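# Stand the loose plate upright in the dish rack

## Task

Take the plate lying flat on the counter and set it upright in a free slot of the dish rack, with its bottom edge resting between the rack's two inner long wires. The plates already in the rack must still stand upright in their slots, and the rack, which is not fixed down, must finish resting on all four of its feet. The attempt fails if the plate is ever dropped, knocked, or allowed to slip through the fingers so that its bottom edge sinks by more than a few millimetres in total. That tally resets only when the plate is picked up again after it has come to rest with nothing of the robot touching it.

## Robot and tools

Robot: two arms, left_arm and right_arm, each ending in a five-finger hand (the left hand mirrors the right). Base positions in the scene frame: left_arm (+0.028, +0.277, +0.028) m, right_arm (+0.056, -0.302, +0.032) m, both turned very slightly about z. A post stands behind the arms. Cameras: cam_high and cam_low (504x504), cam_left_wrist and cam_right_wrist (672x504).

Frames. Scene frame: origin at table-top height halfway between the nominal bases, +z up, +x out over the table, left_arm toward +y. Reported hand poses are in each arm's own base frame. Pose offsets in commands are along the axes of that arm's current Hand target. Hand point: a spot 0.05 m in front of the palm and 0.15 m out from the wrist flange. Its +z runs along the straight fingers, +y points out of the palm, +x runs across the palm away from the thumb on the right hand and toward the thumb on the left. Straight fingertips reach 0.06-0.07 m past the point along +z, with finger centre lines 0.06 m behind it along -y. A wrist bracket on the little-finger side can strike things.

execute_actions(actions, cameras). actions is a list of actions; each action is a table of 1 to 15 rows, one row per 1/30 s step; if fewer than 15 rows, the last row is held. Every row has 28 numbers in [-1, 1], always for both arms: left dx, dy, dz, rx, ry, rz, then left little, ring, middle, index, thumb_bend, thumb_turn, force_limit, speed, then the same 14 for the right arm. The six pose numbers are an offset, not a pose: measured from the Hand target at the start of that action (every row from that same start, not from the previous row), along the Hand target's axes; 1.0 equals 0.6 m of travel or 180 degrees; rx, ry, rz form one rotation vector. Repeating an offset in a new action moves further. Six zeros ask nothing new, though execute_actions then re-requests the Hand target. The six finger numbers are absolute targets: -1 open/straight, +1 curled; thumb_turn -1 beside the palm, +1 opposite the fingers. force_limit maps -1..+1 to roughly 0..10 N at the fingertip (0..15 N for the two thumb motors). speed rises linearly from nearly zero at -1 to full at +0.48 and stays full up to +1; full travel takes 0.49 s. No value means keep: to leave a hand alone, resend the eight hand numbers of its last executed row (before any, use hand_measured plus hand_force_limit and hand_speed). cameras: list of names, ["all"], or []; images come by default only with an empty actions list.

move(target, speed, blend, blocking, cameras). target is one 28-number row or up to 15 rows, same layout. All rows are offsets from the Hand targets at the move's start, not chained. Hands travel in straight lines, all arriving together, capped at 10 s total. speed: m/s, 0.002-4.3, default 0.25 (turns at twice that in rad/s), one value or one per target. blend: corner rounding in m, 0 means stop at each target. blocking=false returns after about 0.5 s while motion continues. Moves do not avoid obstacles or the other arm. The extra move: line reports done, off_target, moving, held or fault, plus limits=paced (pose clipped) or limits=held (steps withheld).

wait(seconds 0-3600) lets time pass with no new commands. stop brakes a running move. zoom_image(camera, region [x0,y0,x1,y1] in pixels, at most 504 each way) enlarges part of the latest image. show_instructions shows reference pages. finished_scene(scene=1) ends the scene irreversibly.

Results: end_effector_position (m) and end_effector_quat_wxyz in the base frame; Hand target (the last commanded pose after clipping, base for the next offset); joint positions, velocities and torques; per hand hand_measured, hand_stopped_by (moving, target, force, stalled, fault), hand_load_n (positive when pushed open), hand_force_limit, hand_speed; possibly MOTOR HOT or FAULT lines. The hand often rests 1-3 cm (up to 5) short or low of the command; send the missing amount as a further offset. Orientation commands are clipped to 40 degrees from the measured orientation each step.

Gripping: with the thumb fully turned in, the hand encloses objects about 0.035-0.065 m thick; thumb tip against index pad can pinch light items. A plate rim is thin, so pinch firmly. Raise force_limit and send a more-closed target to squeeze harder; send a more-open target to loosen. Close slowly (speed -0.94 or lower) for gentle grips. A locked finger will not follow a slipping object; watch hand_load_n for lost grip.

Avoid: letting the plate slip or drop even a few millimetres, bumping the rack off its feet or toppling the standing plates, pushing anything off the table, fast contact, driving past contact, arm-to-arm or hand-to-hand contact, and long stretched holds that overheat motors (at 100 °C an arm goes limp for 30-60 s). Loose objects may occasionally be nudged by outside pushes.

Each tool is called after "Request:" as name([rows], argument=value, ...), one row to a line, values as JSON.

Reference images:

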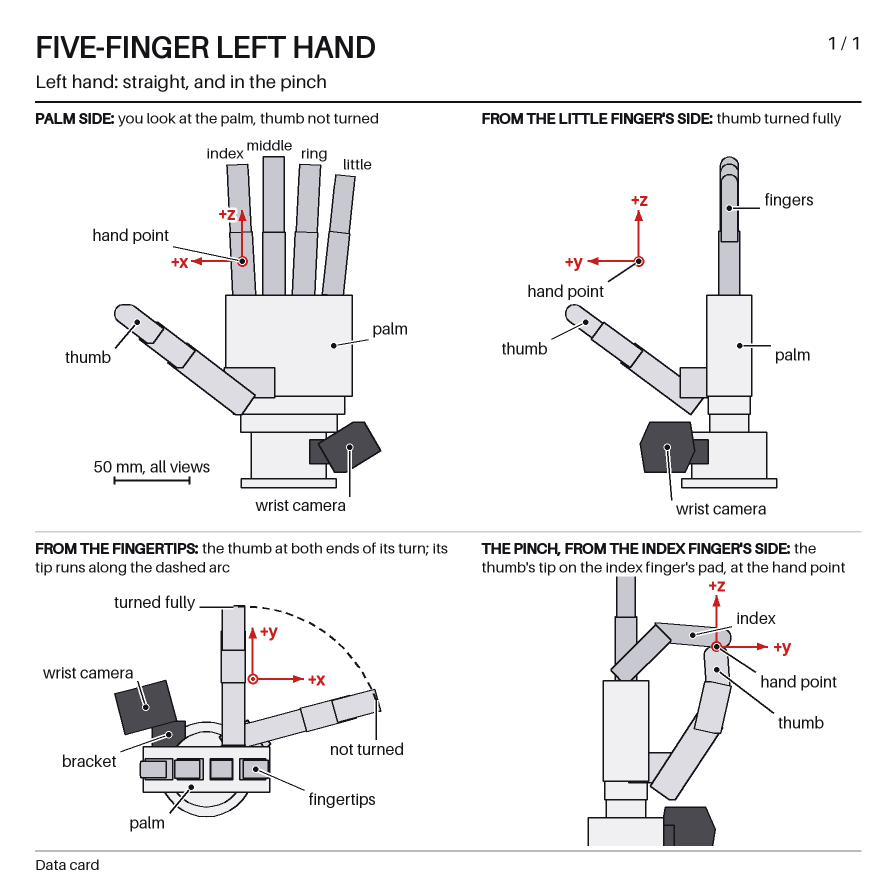

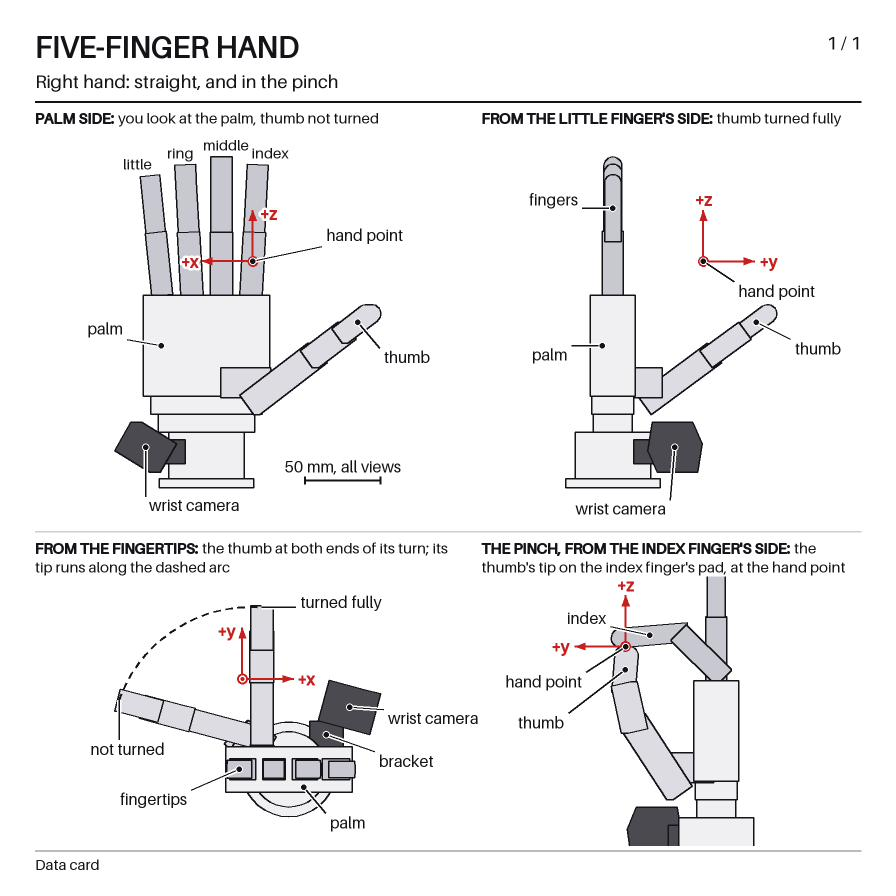

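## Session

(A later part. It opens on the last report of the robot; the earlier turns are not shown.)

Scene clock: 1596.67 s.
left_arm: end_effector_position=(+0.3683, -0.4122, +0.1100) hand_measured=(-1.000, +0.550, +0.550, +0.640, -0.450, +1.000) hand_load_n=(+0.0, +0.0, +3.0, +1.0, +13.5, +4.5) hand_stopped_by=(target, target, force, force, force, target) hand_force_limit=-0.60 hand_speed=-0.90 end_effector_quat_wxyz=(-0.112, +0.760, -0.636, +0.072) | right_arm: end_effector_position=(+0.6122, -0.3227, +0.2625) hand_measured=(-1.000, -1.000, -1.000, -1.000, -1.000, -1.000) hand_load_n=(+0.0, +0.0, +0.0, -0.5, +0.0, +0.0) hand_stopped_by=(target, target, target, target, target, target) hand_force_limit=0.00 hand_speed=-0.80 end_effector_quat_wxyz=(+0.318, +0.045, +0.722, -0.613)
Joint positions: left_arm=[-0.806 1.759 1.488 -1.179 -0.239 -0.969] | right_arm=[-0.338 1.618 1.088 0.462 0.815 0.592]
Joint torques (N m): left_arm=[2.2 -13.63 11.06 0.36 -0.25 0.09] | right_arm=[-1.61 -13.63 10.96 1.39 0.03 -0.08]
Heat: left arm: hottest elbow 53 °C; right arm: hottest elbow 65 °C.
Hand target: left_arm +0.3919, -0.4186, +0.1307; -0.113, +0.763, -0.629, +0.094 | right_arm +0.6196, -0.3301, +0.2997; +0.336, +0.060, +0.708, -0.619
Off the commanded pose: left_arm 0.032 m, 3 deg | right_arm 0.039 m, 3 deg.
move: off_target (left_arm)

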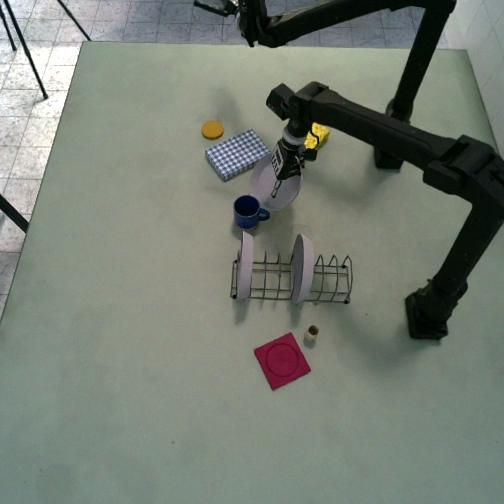

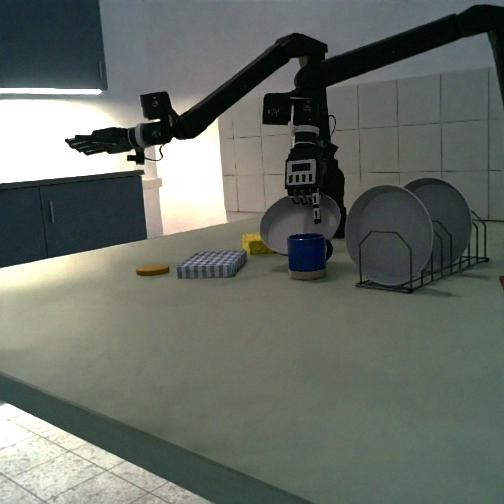

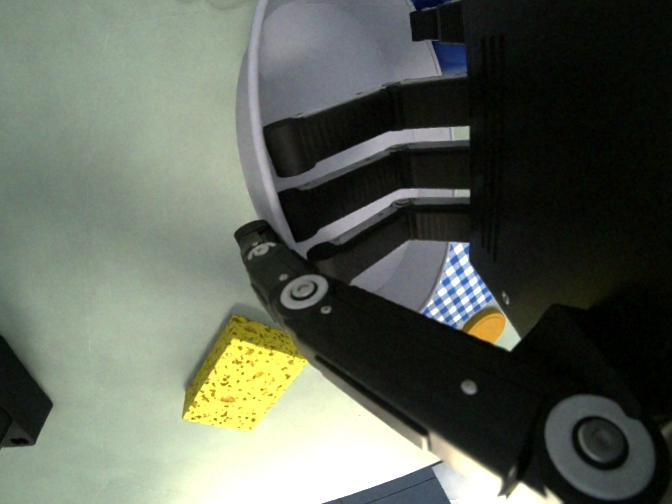

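Request:
move(target=[0,-0.0291,-0.0956,-0.0556,0,0,-1,0.55,0.65,0.65,-0.15,1,-0.6,-0.9,0,0,0,0,0,0,-1,-1,-1,-1,-1,-1,0,-0.8], cameras=["cam_high","cam_low","cam_left_wrist"], speed=0.05)

Request:
zoom_image(camera="cam_low", region=[230, 130, 390, 290])

Request:
zoom_image(camera="cam_high", region=[220, 100, 350, 230])

Scene clock: 1640.37 s.
left_arm: end_effector_position=(+0.3742, -0.4127, +0.1699) hand_measured=(-1.000, +0.550, +0.550, +0.640, -0.450, +1.000) hand_load_n=(+0.0, +0.0, +2.5, +1.0, +10.5, +4.0) hand_stopped_by=(target, target, force, force, force, target) hand_force_limit=-0.60 hand_speed=-0.90 end_effector_quat_wxyz=(-0.048, +0.769, -0.638, +0.016) | right_arm: end_effector_position=(+0.6122, -0.3227, +0.2625) hand_measured=(-1.000, -1.000, -1.000, -1.000, -1.000, -1.000) hand_load_n=(+0.0, +0.0, -0.5, +0.0, +0.0, +0.0) hand_stopped_by=(target, target, target, target, target, target) hand_force_limit=0.00 hand_speed=-0.80 end_effector_quat_wxyz=(+0.318, +0.045, +0.722, -0.613)
Joint positions: left_arm=[-0.749 1.814 1.714 -1.445 -0.099 -0.933] | right_arm=[-0.338 1.618 1.088 0.462 0.815 0.592]
Joint torques (N m): left_arm=[1.79 -13.98 11.23 0.12 0.1 0.07] | right_arm=[-1.61 -13.63 10.95 1.39 0.04 -0.08]
Heat: left arm: hottest elbow 55 °C; right arm: hottest elbow 65 °C.
Hand target: left_arm +0.3921, -0.4185, +0.1906; -0.046, +0.770, -0.635, +0.039 | right_arm +0.6196, -0.3301, +0.2997; +0.336, +0.060, +0.708, -0.619
Off the commanded pose: left_arm 0.028 m, 3 deg | right_arm 0.039 m, 3 deg.
move: off_target (left_arm)

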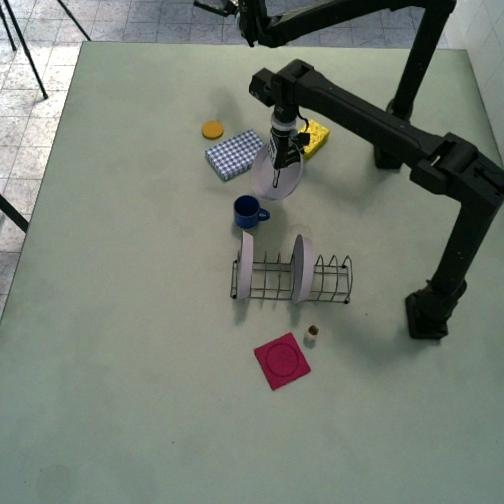

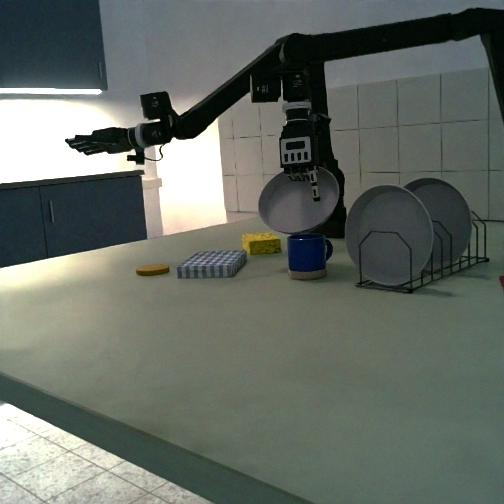

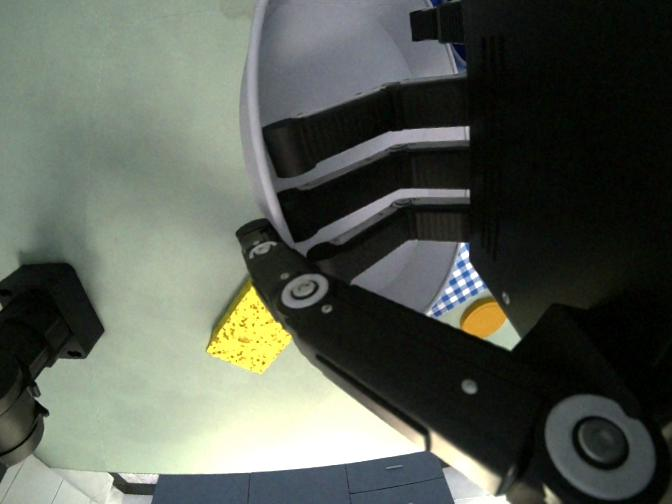

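Scaled by 3.150 from the camera's image (finer frame: 720x720).

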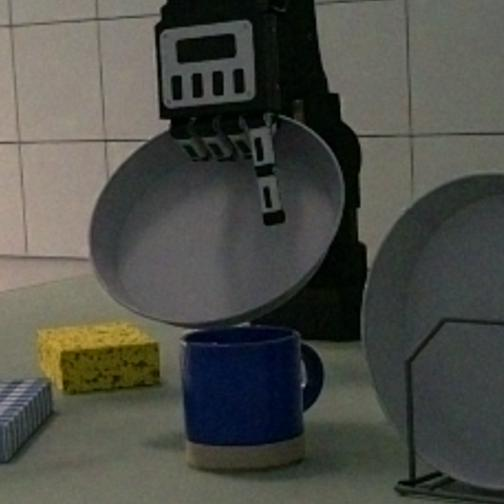

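Scaled by 3.877 from the camera's image (finer frame: 720x720).

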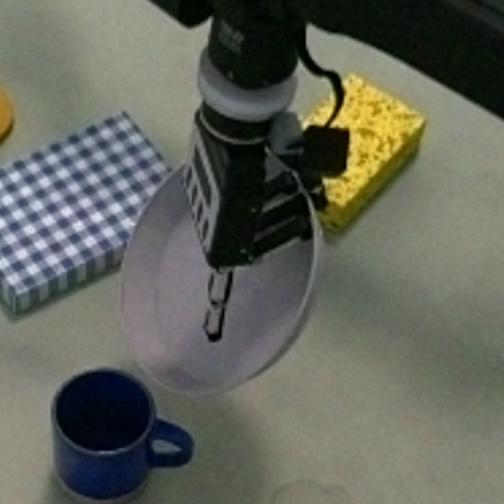

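Request:
move(target=[0,-0.0181,-0.1488,-0.1382,-0.0059,0.0547,-1,0.55,0.65,0.65,-0.15,1,-0.6,-0.9,0,0,0,0,0,0,-1,-1,-1,-1,-1,-1,0,-0.8], cameras=["cam_high","cam_low","cam_left_wrist"], speed=0.07)

Request:
zoom_image(camera="cam_low", region=[230, 100, 390, 260])

Request:
zoom_image(camera="cam_high", region=[220, 80, 350, 210])

Scene clock: 1663.90 s.
left_arm: end_effector_position=(+0.3804, -0.4196, +0.2362) hand_measured=(-1.000, +0.550, +0.550, +0.640, -0.450, +1.000) hand_load_n=(+0.0, +0.0, +2.5, +1.0, +10.5, +3.5) hand_stopped_by=(target, target, force, force, force, target) hand_force_limit=-0.60 hand_speed=-0.90 end_effector_quat_wxyz=(+0.122, +0.731, -0.672, -0.016) | right_arm: end_effector_position=(+0.6122, -0.3227, +0.2625) hand_measured=(-1.000, -1.000, -1.000, -1.000, -1.000, -1.000) hand_load_n=(+0.0, +0.0, +0.0, +0.0, +0.0, +0.0) hand_stopped_by=(target, target, target, target, target, target) hand_force_limit=0.00 hand_speed=-0.80 end_effector_quat_wxyz=(+0.318, +0.045, +0.722, -0.613)
Joint positions: left_arm=[-0.643 1.916 1.963 -1.676 0.239 -0.721] | right_arm=[-0.338 1.618 1.088 0.462 0.815 0.592]
Joint torques (N m): left_arm=[1.79 -19.14 11.06 -0.05 0.47 0.04] | right_arm=[-1.61 -13.63 10.95 1.39 0.03 -0.08]
Heat: left arm: hottest elbow 56 °C; right arm: hottest elbow 65 °C.
Hand target: left_arm +0.3920, -0.4184, +0.2807; +0.112, +0.706, -0.691, -0.110 | right_arm +0.6196, -0.3301, +0.2997; +0.336, +0.060, +0.708, -0.619
Off the commanded pose: left_arm 0.046 m, 11 deg | right_arm 0.039 m, 3 deg.
joint sent to its limit (left arm) — joint 4 (wrist pitch), lower limit. The joint targets are off in orientation, not in position.
move: off_target (left_arm)

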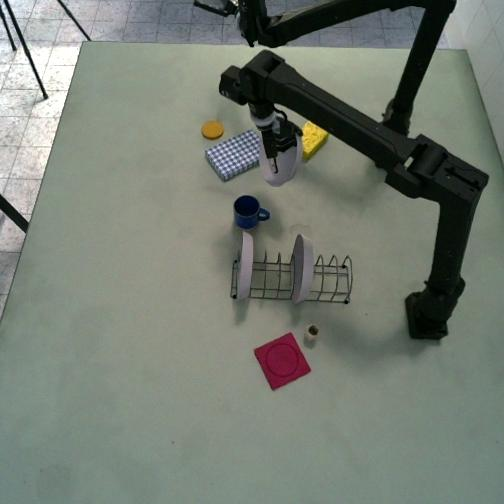

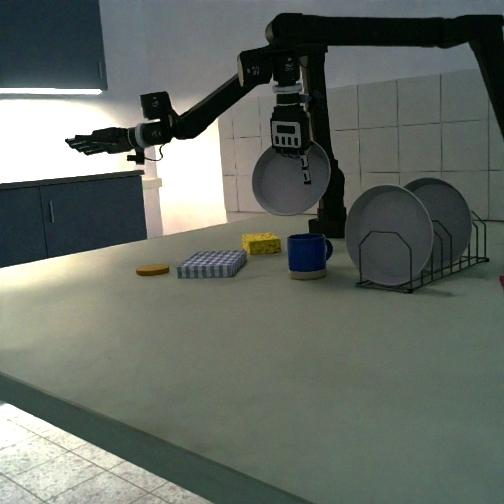

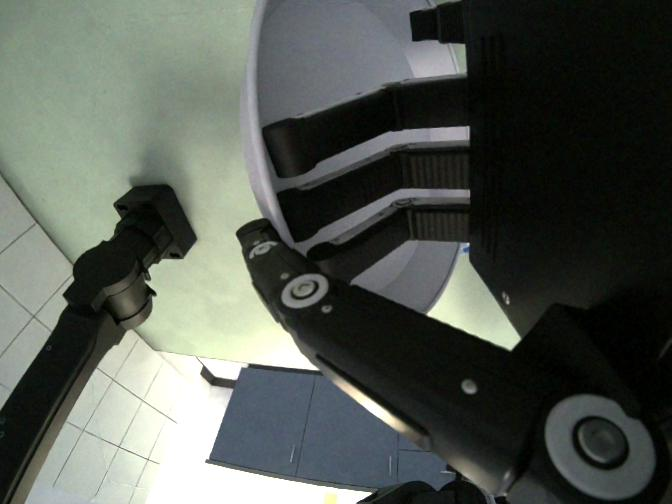

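Scaled by 3.150 from the camera's image (finer frame: 720x720).

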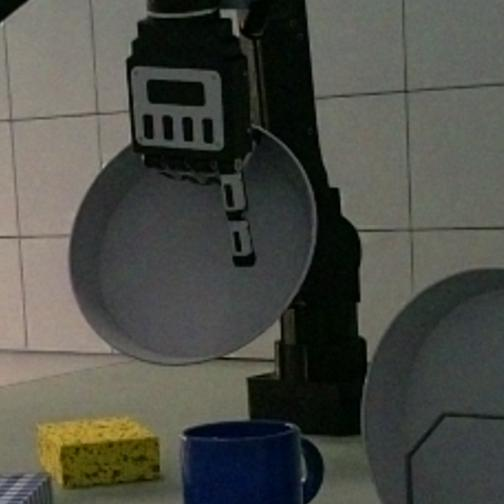

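Scaled by 3.877 from the camera's image (finer frame: 720x720).

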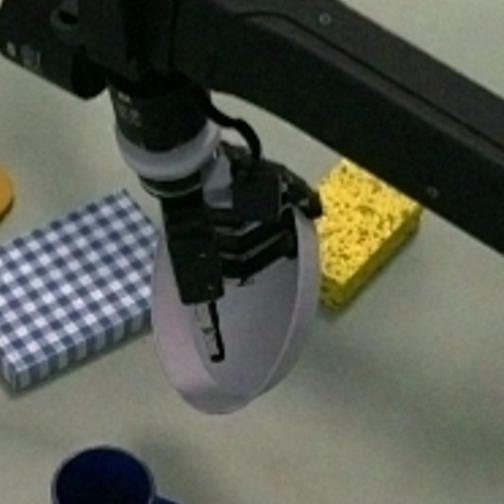

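Request:
move(target=[-0.1537,0.187,0.0083,0,0,0,-1,0.55,0.65,0.65,-0.15,1,-0.6,-0.9,0,0,0,0,0,0,-1,-1,-1,-1,-1,-1,0,-0.8], cameras=["cam_high","cam_low","cam_left_wrist"], speed=0.08)

Request:
zoom_image(camera="cam_high", region=[220, 120, 380, 280])

Scene clock: 1719.77 s.
left_arm: end_effector_position=(+0.2812, -0.3366, +0.2957) hand_measured=(-1.000, +0.550, +0.550, +0.640, -0.450, +1.000) hand_load_n=(+0.0, +0.0, +2.5, +1.5, +10.5, +3.5) hand_stopped_by=(target, target, force, force, force, target) hand_force_limit=-0.60 hand_speed=-0.90 end_effector_quat_wxyz=(+0.120, +0.722, -0.682, +0.004) | right_arm: end_effector_position=(+0.6122, -0.3227, +0.2625) hand_measured=(-1.000, -1.000, -1.000, -1.000, -1.000, -1.000) hand_load_n=(+0.0, +0.0, +0.0, +0.0, +0.0, +0.0) hand_stopped_by=(target, target, target, target, target, target) hand_force_limit=0.00 hand_speed=-0.80 end_effector_quat_wxyz=(+0.318, +0.045, +0.722, -0.613)
Joint positions: left_arm=[-0.629 1.539 1.623 -1.678 0.239 -0.683] | right_arm=[-0.338 1.618 1.088 0.462 0.815 0.592]
Joint torques (N m): left_arm=[1.85 -12.92 7.5 0.05 0.27 0.06] | right_arm=[-1.61 -13.63 10.96 1.37 0.04 -0.08]
Heat: left arm: hottest elbow 52 °C; right arm: hottest elbow 65 °C.
Hand target: left_arm +0.2819, -0.3284, +0.3106; +0.112, +0.706, -0.691, -0.110 | right_arm +0.6196, -0.3301, +0.2997; +0.336, +0.060, +0.708, -0.619
Off the commanded pose: left_arm 0.017 m, 13 deg | right_arm 0.039 m, 3 deg.
joint sent to its limit (left arm) — joint 4 (wrist pitch), lower limit. The joint targets are off in orientation, not in position.
move: off_target (left_arm)

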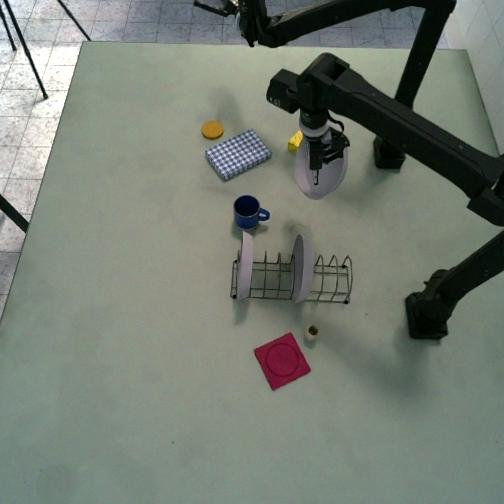

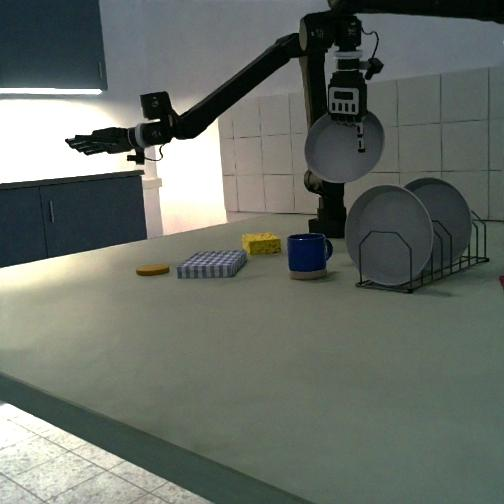

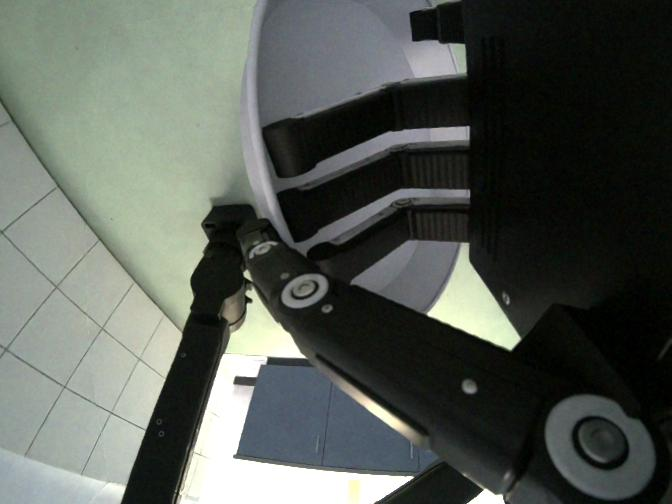

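Scaled by 3.150 from the camera's image (finer frame: 720x720).

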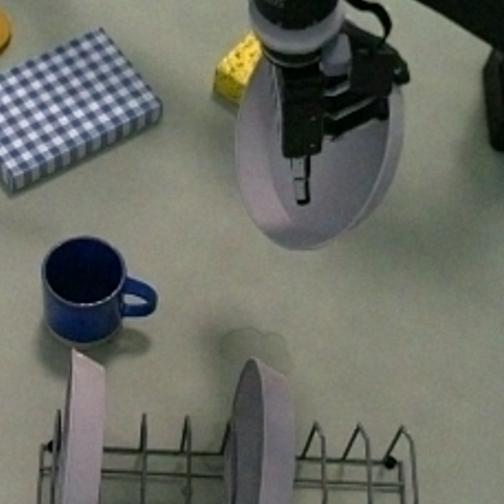

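Request:
zoom_image(camera="cam_high", region=[280, 110, 370, 210])

Request:
zoom_image(camera="cam_low", region=[290, 90, 400, 200])

Scaled by 5.040 from the camera's image (finer frame: 720x720).

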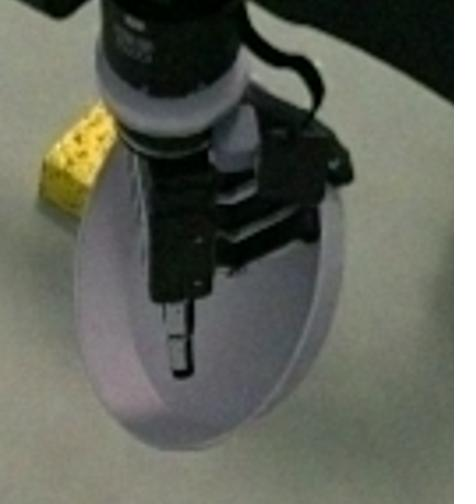

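Scaled by 4.582 from the camera's image (finer frame: 720x720).

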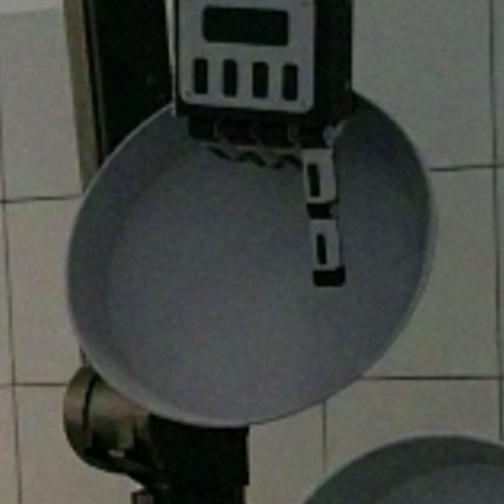

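Request:
move(target=[0.05,-0.084,0.2618,0,0,0,-1,0.55,0.65,0.65,-0.15,1,-0.6,-0.9,0,0,0,0,0,0,-1,-1,-1,-1,-1,-1,0,-0.8], cameras=["cam_high","cam_low","cam_left_wrist"], speed=0.07)

Request:
zoom_image(camera="cam_high", region=[260, 120, 360, 230])

Request:
zoom_image(camera="cam_low", region=[270, 160, 400, 290])

Scene clock: 1900.40 s.
left_arm: end_effector_position=(+0.2843, -0.3521, +0.1441) hand_measured=(-1.000, +0.550, +0.550, +0.640, -0.450, +1.000) hand_load_n=(+0.0, +0.0, +2.5, +1.0, +10.5, +3.5) hand_stopped_by=(target, target, force, force, force, target) hand_force_limit=-0.60 hand_speed=-0.90 end_effector_quat_wxyz=(+0.113, +0.712, -0.684, -0.115) | right_arm: end_effector_position=(+0.6122, -0.3227, +0.2625) hand_measured=(-1.000, -1.000, -1.000, -1.000, -1.000, -1.000) hand_load_n=(+0.0, -0.5, +0.5, +0.0, +0.0, -0.5) hand_stopped_by=(target, target, target, target, target, target) hand_force_limit=0.00 hand_speed=-0.80 end_effector_quat_wxyz=(+0.318, +0.045, +0.722, -0.613)
Joint positions: left_arm=[-0.669 1.774 1.49 -1.543 0.202 -0.683] | right_arm=[-0.338 1.618 1.088 0.462 0.815 0.592]
Joint torques (N m): left_arm=[-0.56 -13.22 6.97 0.14 0.2 0] | right_arm=[-1.61 -13.63 10.95 1.39 0.03 -0.08]
Heat: left arm: hottest elbow 48 °C; right arm: hottest elbow 66 °C.
Hand target: left_arm +0.2818, -0.3584, +0.1457; +0.112, +0.706, -0.691, -0.110 | right_arm +0.6196, -0.3301, +0.2997; +0.336, +0.060, +0.708, -0.619
Off the commanded pose: left_arm 0.007 m, 1 deg | right_arm 0.039 m, 3 deg.
move: done

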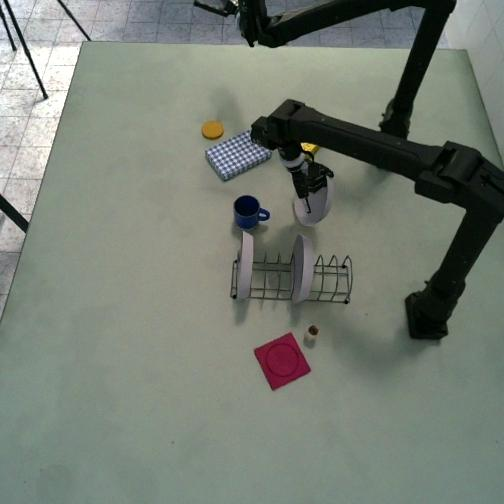

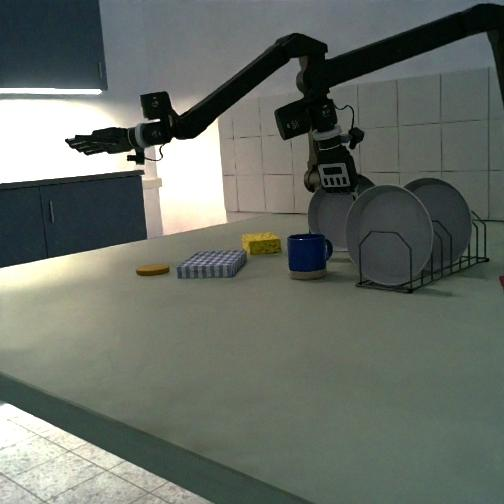

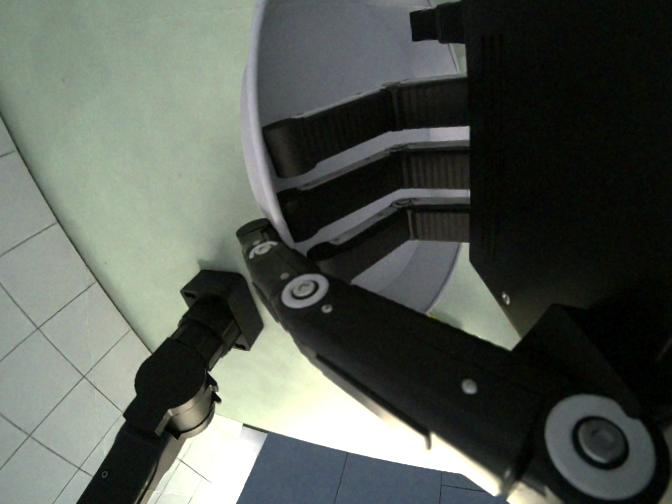

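Scaled by 4.582 from the camera's image (finer frame: 720x720).

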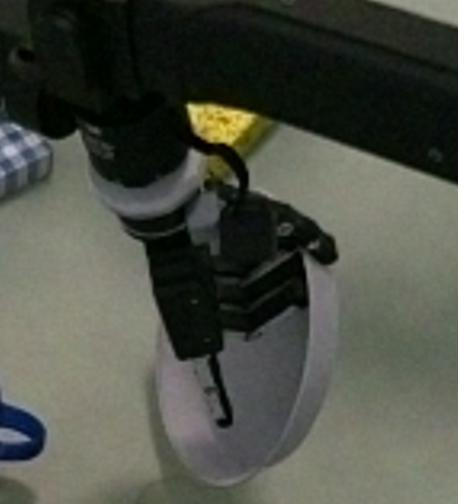

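Scaled by 3.877 from the camera's image (finer frame: 720x720).

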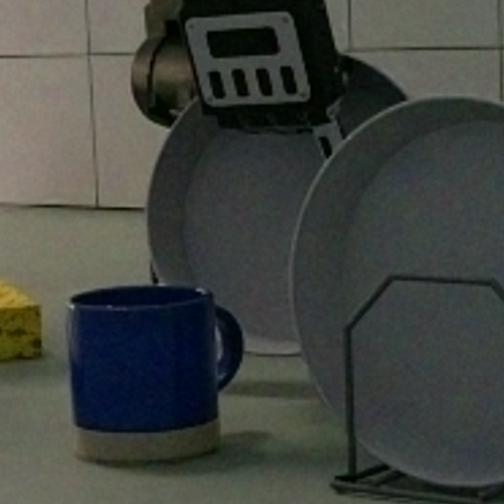

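Request:
move(target=[0,-0.0155,0.0475,0,0,0,-1,0.55,0.65,0.65,-0.15,1,-0.6,-0.9,0,0,0,0,0,0,-1,-1,-1,-1,-1,-1,0,-0.8], cameras=["cam_high","cam_low"], speed=0.05)

Request:
zoom_image(camera="cam_low", region=[290, 180, 380, 280])

Request:
zoom_image(camera="cam_high", region=[270, 140, 350, 240])

Scene clock: 1930.50 s.
left_arm: end_effector_position=(+0.2844, -0.3525, +0.1183) hand_measured=(-1.000, +0.550, +0.550, +0.640, -0.450, +1.000) hand_load_n=(+0.0, +0.0, +2.5, +1.0, +9.5, +4.0) hand_stopped_by=(target, target, force, force, force, target) hand_force_limit=-0.60 hand_speed=-0.90 end_effector_quat_wxyz=(+0.113, +0.712, -0.684, -0.113) | right_arm: end_effector_position=(+0.6122, -0.3227, +0.2625) hand_measured=(-1.000, -1.000, -1.000, -1.000, -1.000, -1.000) hand_load_n=(+0.0, -0.5, +0.0, +0.0, +0.0, -0.5) hand_stopped_by=(target, target, target, target, target, target) hand_force_limit=0.00 hand_speed=-0.80 end_effector_quat_wxyz=(+0.318, +0.045, +0.722, -0.613)
Joint positions: left_arm=[-0.669 1.792 1.446 -1.475 0.202 -0.683] | right_arm=[-0.338 1.618 1.088 0.462 0.815 0.592]
Joint torques (N m): left_arm=[-0.56 -12.81 6.52 0.32 0.2 0] | right_arm=[-1.61 -13.63 10.96 1.39 0.03 -0.08]
Heat: left arm: hottest elbow 47 °C; right arm: hottest elbow 66 °C.
Hand target: left_arm +0.2818, -0.3584, +0.1157; +0.112, +0.706, -0.691, -0.110 | right_arm +0.6196, -0.3301, +0.2997; +0.336, +0.060, +0.708, -0.619
Off the commanded pose: left_arm 0.007 m, 1 deg | right_arm 0.039 m, 3 deg.
move: done

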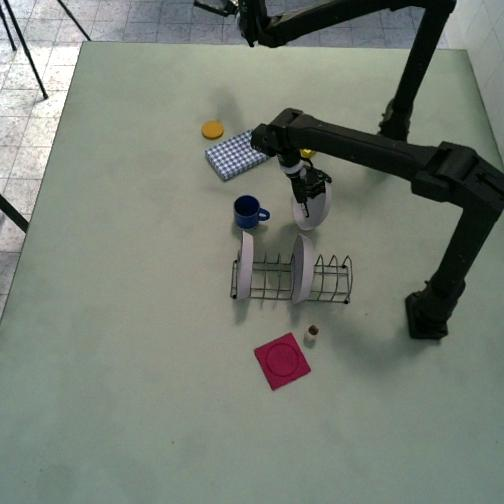

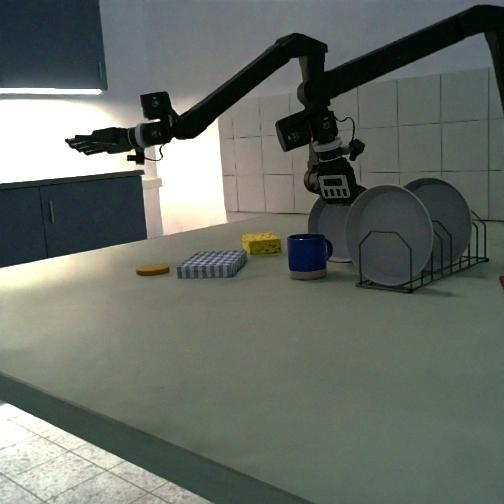

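Scaled by 5.040 from the camera's image (finer frame: 720x720).

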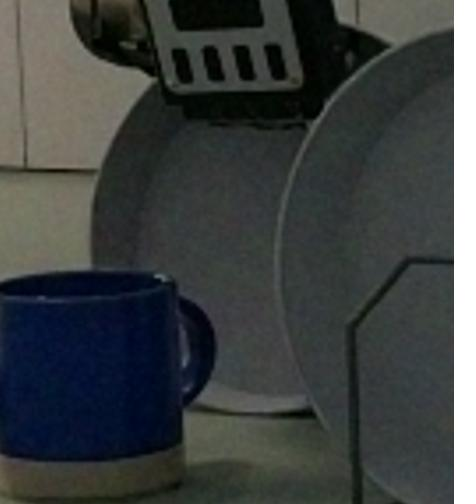

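Scaled by 5.040 from the camera's image (finer frame: 720x720).

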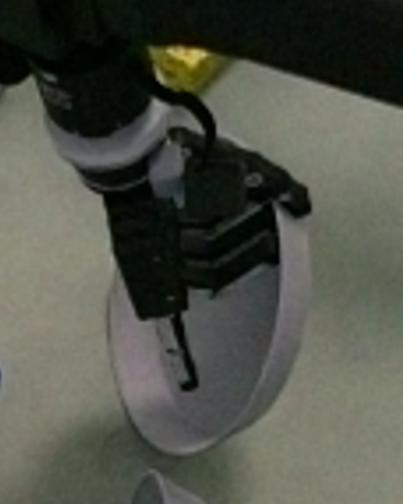

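Request:
zoom_image(camera="cam_low", region=[320, 240, 370, 280])

Scaled by 10.080 from the camera's image (finer frame: 720x720).

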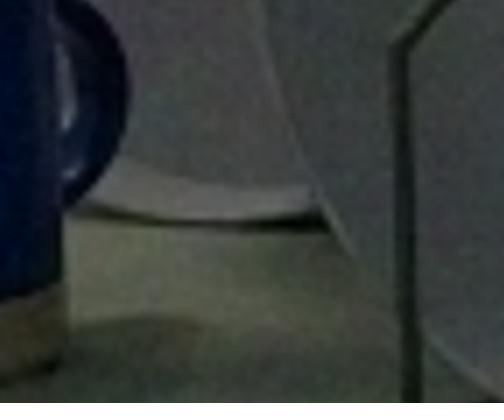

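Request:
move([
  [0,-0.0025,0.0078,0,0,0,-1,0.4,0.55,0.65,-0.15,1,-0.6,-0.9,0,0,0,0,0,0,-1,-1,-1,-1,-1,-1,0,-0.8],
  [0,-0.0025,0.0078,0,0,0,-1,0.4,0.51,0.59,-0.15,1,-0.6,-0.9,0,0,0,0,0,0,-1,-1,-1,-1,-1,-1,0,-0.8],
], cameras=["cam_high","cam_low","cam_left_wrist"], speed=0.05)

Request:
zoom_image(camera="cam_low", region=[290, 180, 380, 280])

Scene clock: 1973.77 s.
left_arm: end_effector_position=(+0.2855, -0.3538, +0.1161) hand_measured=(-1.000, +0.400, +0.510, +0.590, -0.450, +1.000) hand_load_n=(+0.0, +0.0, -1.0, -0.5, +9.5, +3.5) hand_stopped_by=(target, target, target, target, force, target) hand_force_limit=-0.60 hand_speed=-0.90 end_effector_quat_wxyz=(+0.113, +0.711, -0.685, -0.108) | right_arm: end_effector_position=(+0.6122, -0.3227, +0.2625) hand_measured=(-1.000, -1.000, -1.000, -1.000, -1.000, -1.000) hand_load_n=(-0.5, +0.0, +0.0, +0.0, +0.0, +0.0) hand_stopped_by=(target, target, target, target, target, target) hand_force_limit=0.00 hand_speed=-0.80 end_effector_quat_wxyz=(+0.318, +0.045, +0.722, -0.613)
Joint positions: left_arm=[-0.67 1.792 1.442 -1.462 0.202 -0.683] | right_arm=[-0.338 1.618 1.088 0.462 0.815 0.592]
Joint torques (N m): left_arm=[-0.5 -12.45 6.27 0.29 0.2 0] | right_arm=[-1.61 -13.57 10.96 1.39 0.04 -0.08]
Heat: left arm: hottest elbow 45 °C; right arm: hottest elbow 67 °C.
Hand target: left_arm +0.2818, -0.3584, +0.1109; +0.112, +0.706, -0.691, -0.110 | right_arm +0.6196, -0.3301, +0.2997; +0.336, +0.060, +0.708, -0.619
Off the commanded pose: left_arm 0.008 m, 1 deg | right_arm 0.039 m, 3 deg.
move: done

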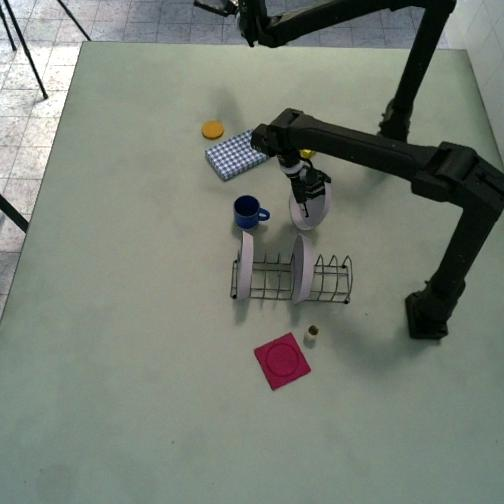

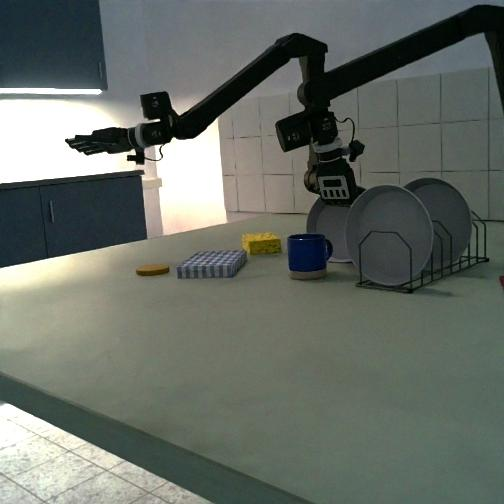

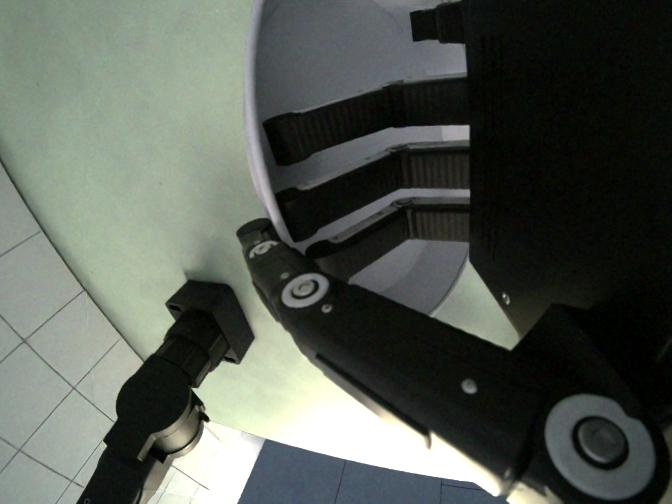

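Scaled by 5.040 from the camera's image (finer frame: 720x720).

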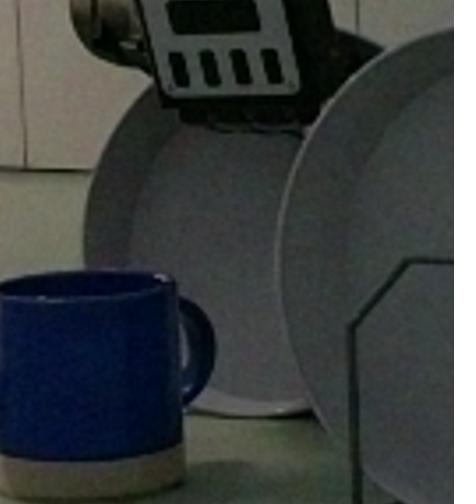

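Request:
move(target=[0.0007,-0.0297,-0.0272,0,0,0,-1,0.4,0.51,0.59,-0.15,1,-0.6,-0.9,0,0,0,0,0,0,-1,-1,-1,-1,-1,-1,0,-0.8], cameras=["cam_high","cam_low","cam_left_wrist"], speed=0.03)

Request:
zoom_image(camera="cam_low", region=[290, 180, 380, 280])

Request:
zoom_image(camera="cam_high", region=[270, 140, 350, 240])

Scene clock: 1984.73 s.
left_arm: end_effector_position=(+0.2883, -0.3543, +0.1144) hand_measured=(-1.000, +0.400, +0.510, +0.590, -0.450, +1.000) hand_load_n=(+0.0, +0.0, -1.0, +0.0, +10.5, +4.0) hand_stopped_by=(target, target, target, target, force, target) hand_force_limit=-0.60 hand_speed=-0.90 end_effector_quat_wxyz=(+0.112, +0.705, -0.690, -0.121) | right_arm: end_effector_position=(+0.6122, -0.3227, +0.2625) hand_measured=(-1.000, -1.000, -1.000, -1.000, -1.000, -1.000) hand_load_n=(+0.0, +0.0, +0.0, +0.0, +0.0, -0.5) hand_stopped_by=(target, target, target, target, target, target) hand_force_limit=0.00 hand_speed=-0.80 end_effector_quat_wxyz=(+0.318, +0.045, +0.722, -0.613)
Joint positions: left_arm=[-0.67 1.82 1.472 -1.491 0.197 -0.666] | right_arm=[-0.338 1.618 1.088 0.462 0.815 0.592]
Joint torques (N m): left_arm=[1.61 -12.4 9.33 -0.44 0.14 0.06] | right_arm=[-1.61 -13.57 10.96 1.39 0.03 -0.08]
Heat: left arm: hottest elbow 44 °C; right arm: hottest elbow 67 °C.
Hand target: left_arm +0.3038, -0.3583, +0.1208; +0.112, +0.706, -0.691, -0.110 | right_arm +0.6196, -0.3301, +0.2997; +0.336, +0.060, +0.708, -0.619
Off the commanded pose: left_arm 0.017 m, 1 deg | right_arm 0.039 m, 3 deg.
move: off_target (left_arm)

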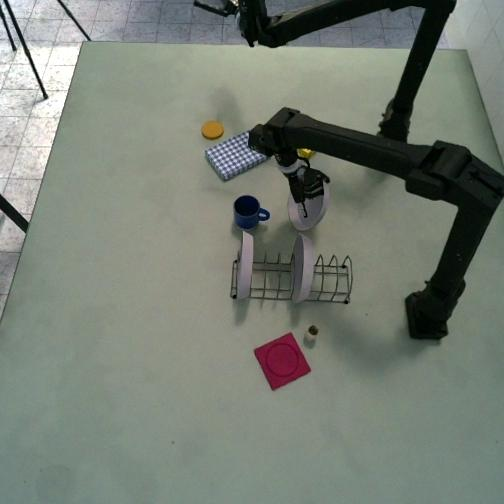

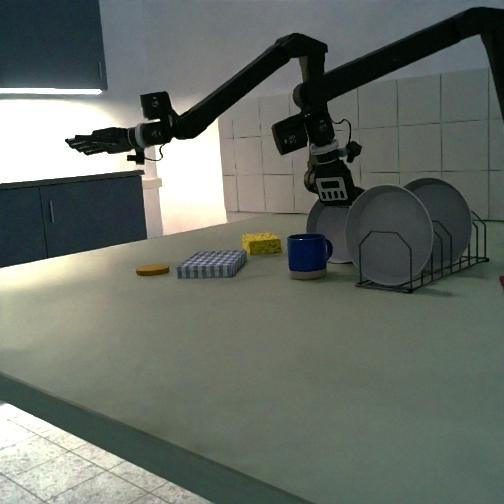

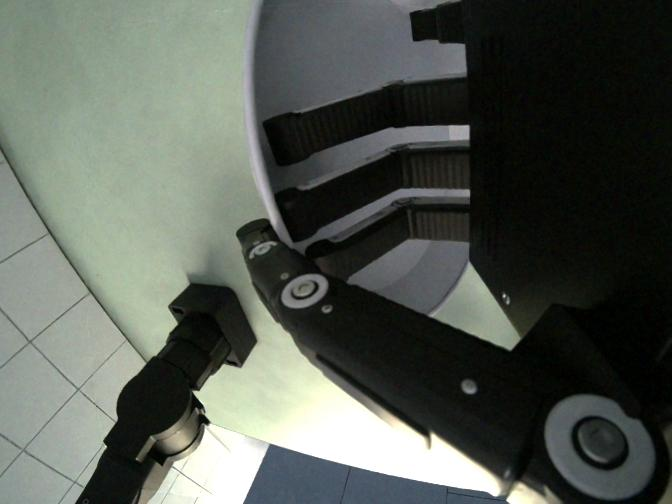

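Scaled by 5.040 from the camera's image (finer frame: 720x720).

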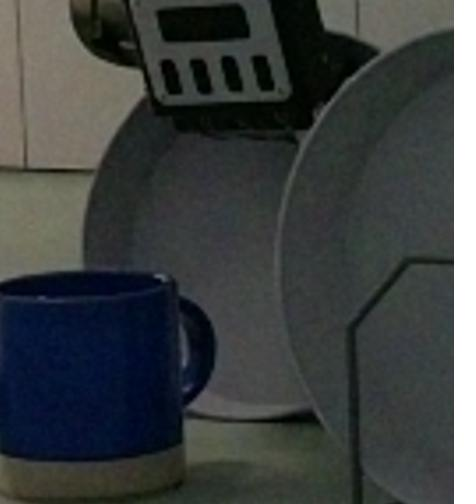

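Scaled by 5.040 from the camera's image (finer frame: 720x720).

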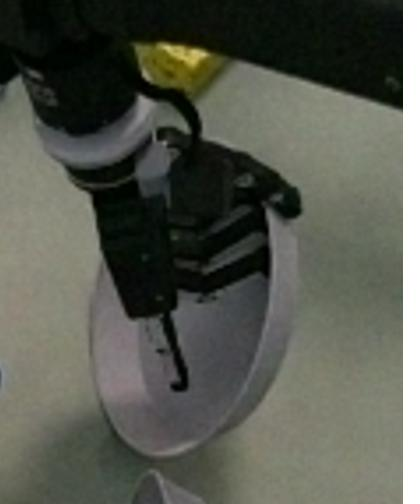

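Request:
move(target=[0.0007,-0.0297,-0.0272,0,0,0,-1,0.4,0.49,0.56,-0.15,1,-0.6,-0.9,0,0,0,0,0,0,-1,-1,-1,-1,-1,-1,0,-0.8], cameras=["cam_high","cam_low","cam_left_wrist"], speed=0.03)

Request:
zoom_image(camera="cam_low", region=[290, 180, 380, 280])

Request:
zoom_image(camera="cam_high", region=[270, 140, 350, 240])

Scene clock: 1996.40 s.
left_arm: end_effector_position=(+0.3087, -0.3551, +0.1216) hand_measured=(-1.000, +0.400, +0.490, +0.560, -0.450, +1.000) hand_load_n=(+0.0, +0.0, -0.5, -0.5, +7.5, +4.0) hand_stopped_by=(target, target, target, target, force, target) hand_force_limit=-0.60 hand_speed=-0.90 end_effector_quat_wxyz=(+0.113, +0.704, -0.690, -0.124) | right_arm: end_effector_position=(+0.6122, -0.3227, +0.2625) hand_measured=(-1.000, -1.000, -1.000, -1.000, -1.000, -1.000) hand_load_n=(+0.0, +0.0, +0.0, +0.0, +0.0, +0.0) hand_stopped_by=(target, target, target, target, target, target) hand_force_limit=0.00 hand_speed=-0.80 end_effector_quat_wxyz=(+0.318, +0.045, +0.722, -0.613)
Joint positions: left_arm=[-0.648 1.861 1.549 -1.538 0.191 -0.641] | right_arm=[-0.338 1.618 1.088 0.462 0.815 0.592]
Joint torques (N m): left_arm=[1.85 -12.75 9.68 -0.28 0.13 0.06] | right_arm=[-1.61 -13.63 10.95 1.37 0.03 -0.08]
Heat: left arm: hottest elbow 47 °C; right arm: hottest elbow 67 °C.
Hand target: left_arm +0.3259, -0.3583, +0.1308; +0.112, +0.706, -0.691, -0.110 | right_arm +0.6196, -0.3301, +0.2997; +0.336, +0.060, +0.708, -0.619
Off the commanded pose: left_arm 0.020 m, 2 deg | right_arm 0.039 m, 3 deg.
move: off_target (left_arm)

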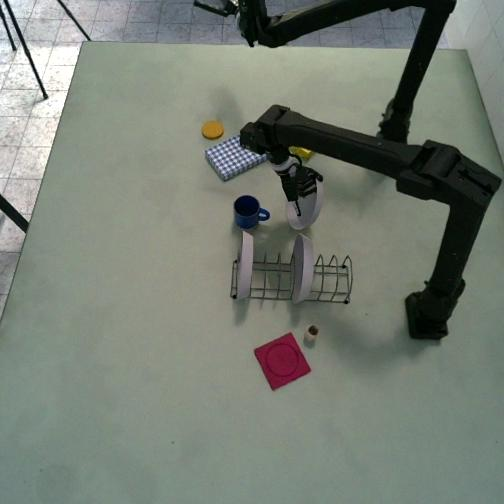

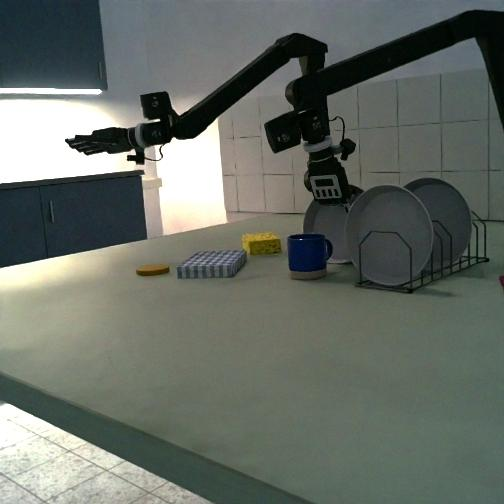

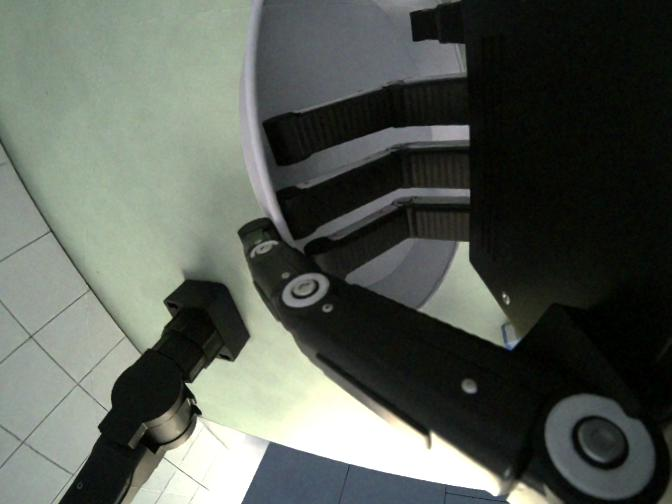

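Scaled by 5.040 from the camera's image (finer frame: 720x720).

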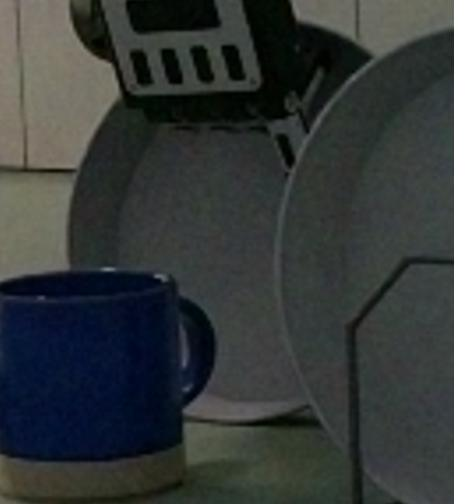

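Scaled by 5.040 from the camera's image (finer frame: 720x720).

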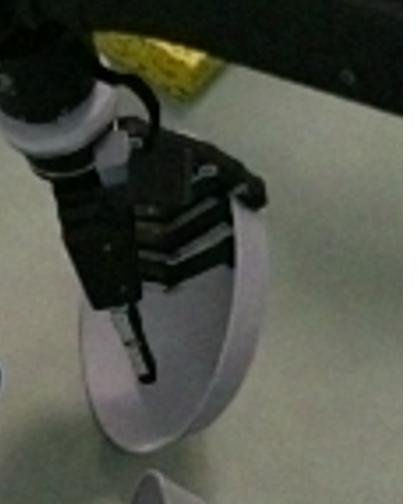

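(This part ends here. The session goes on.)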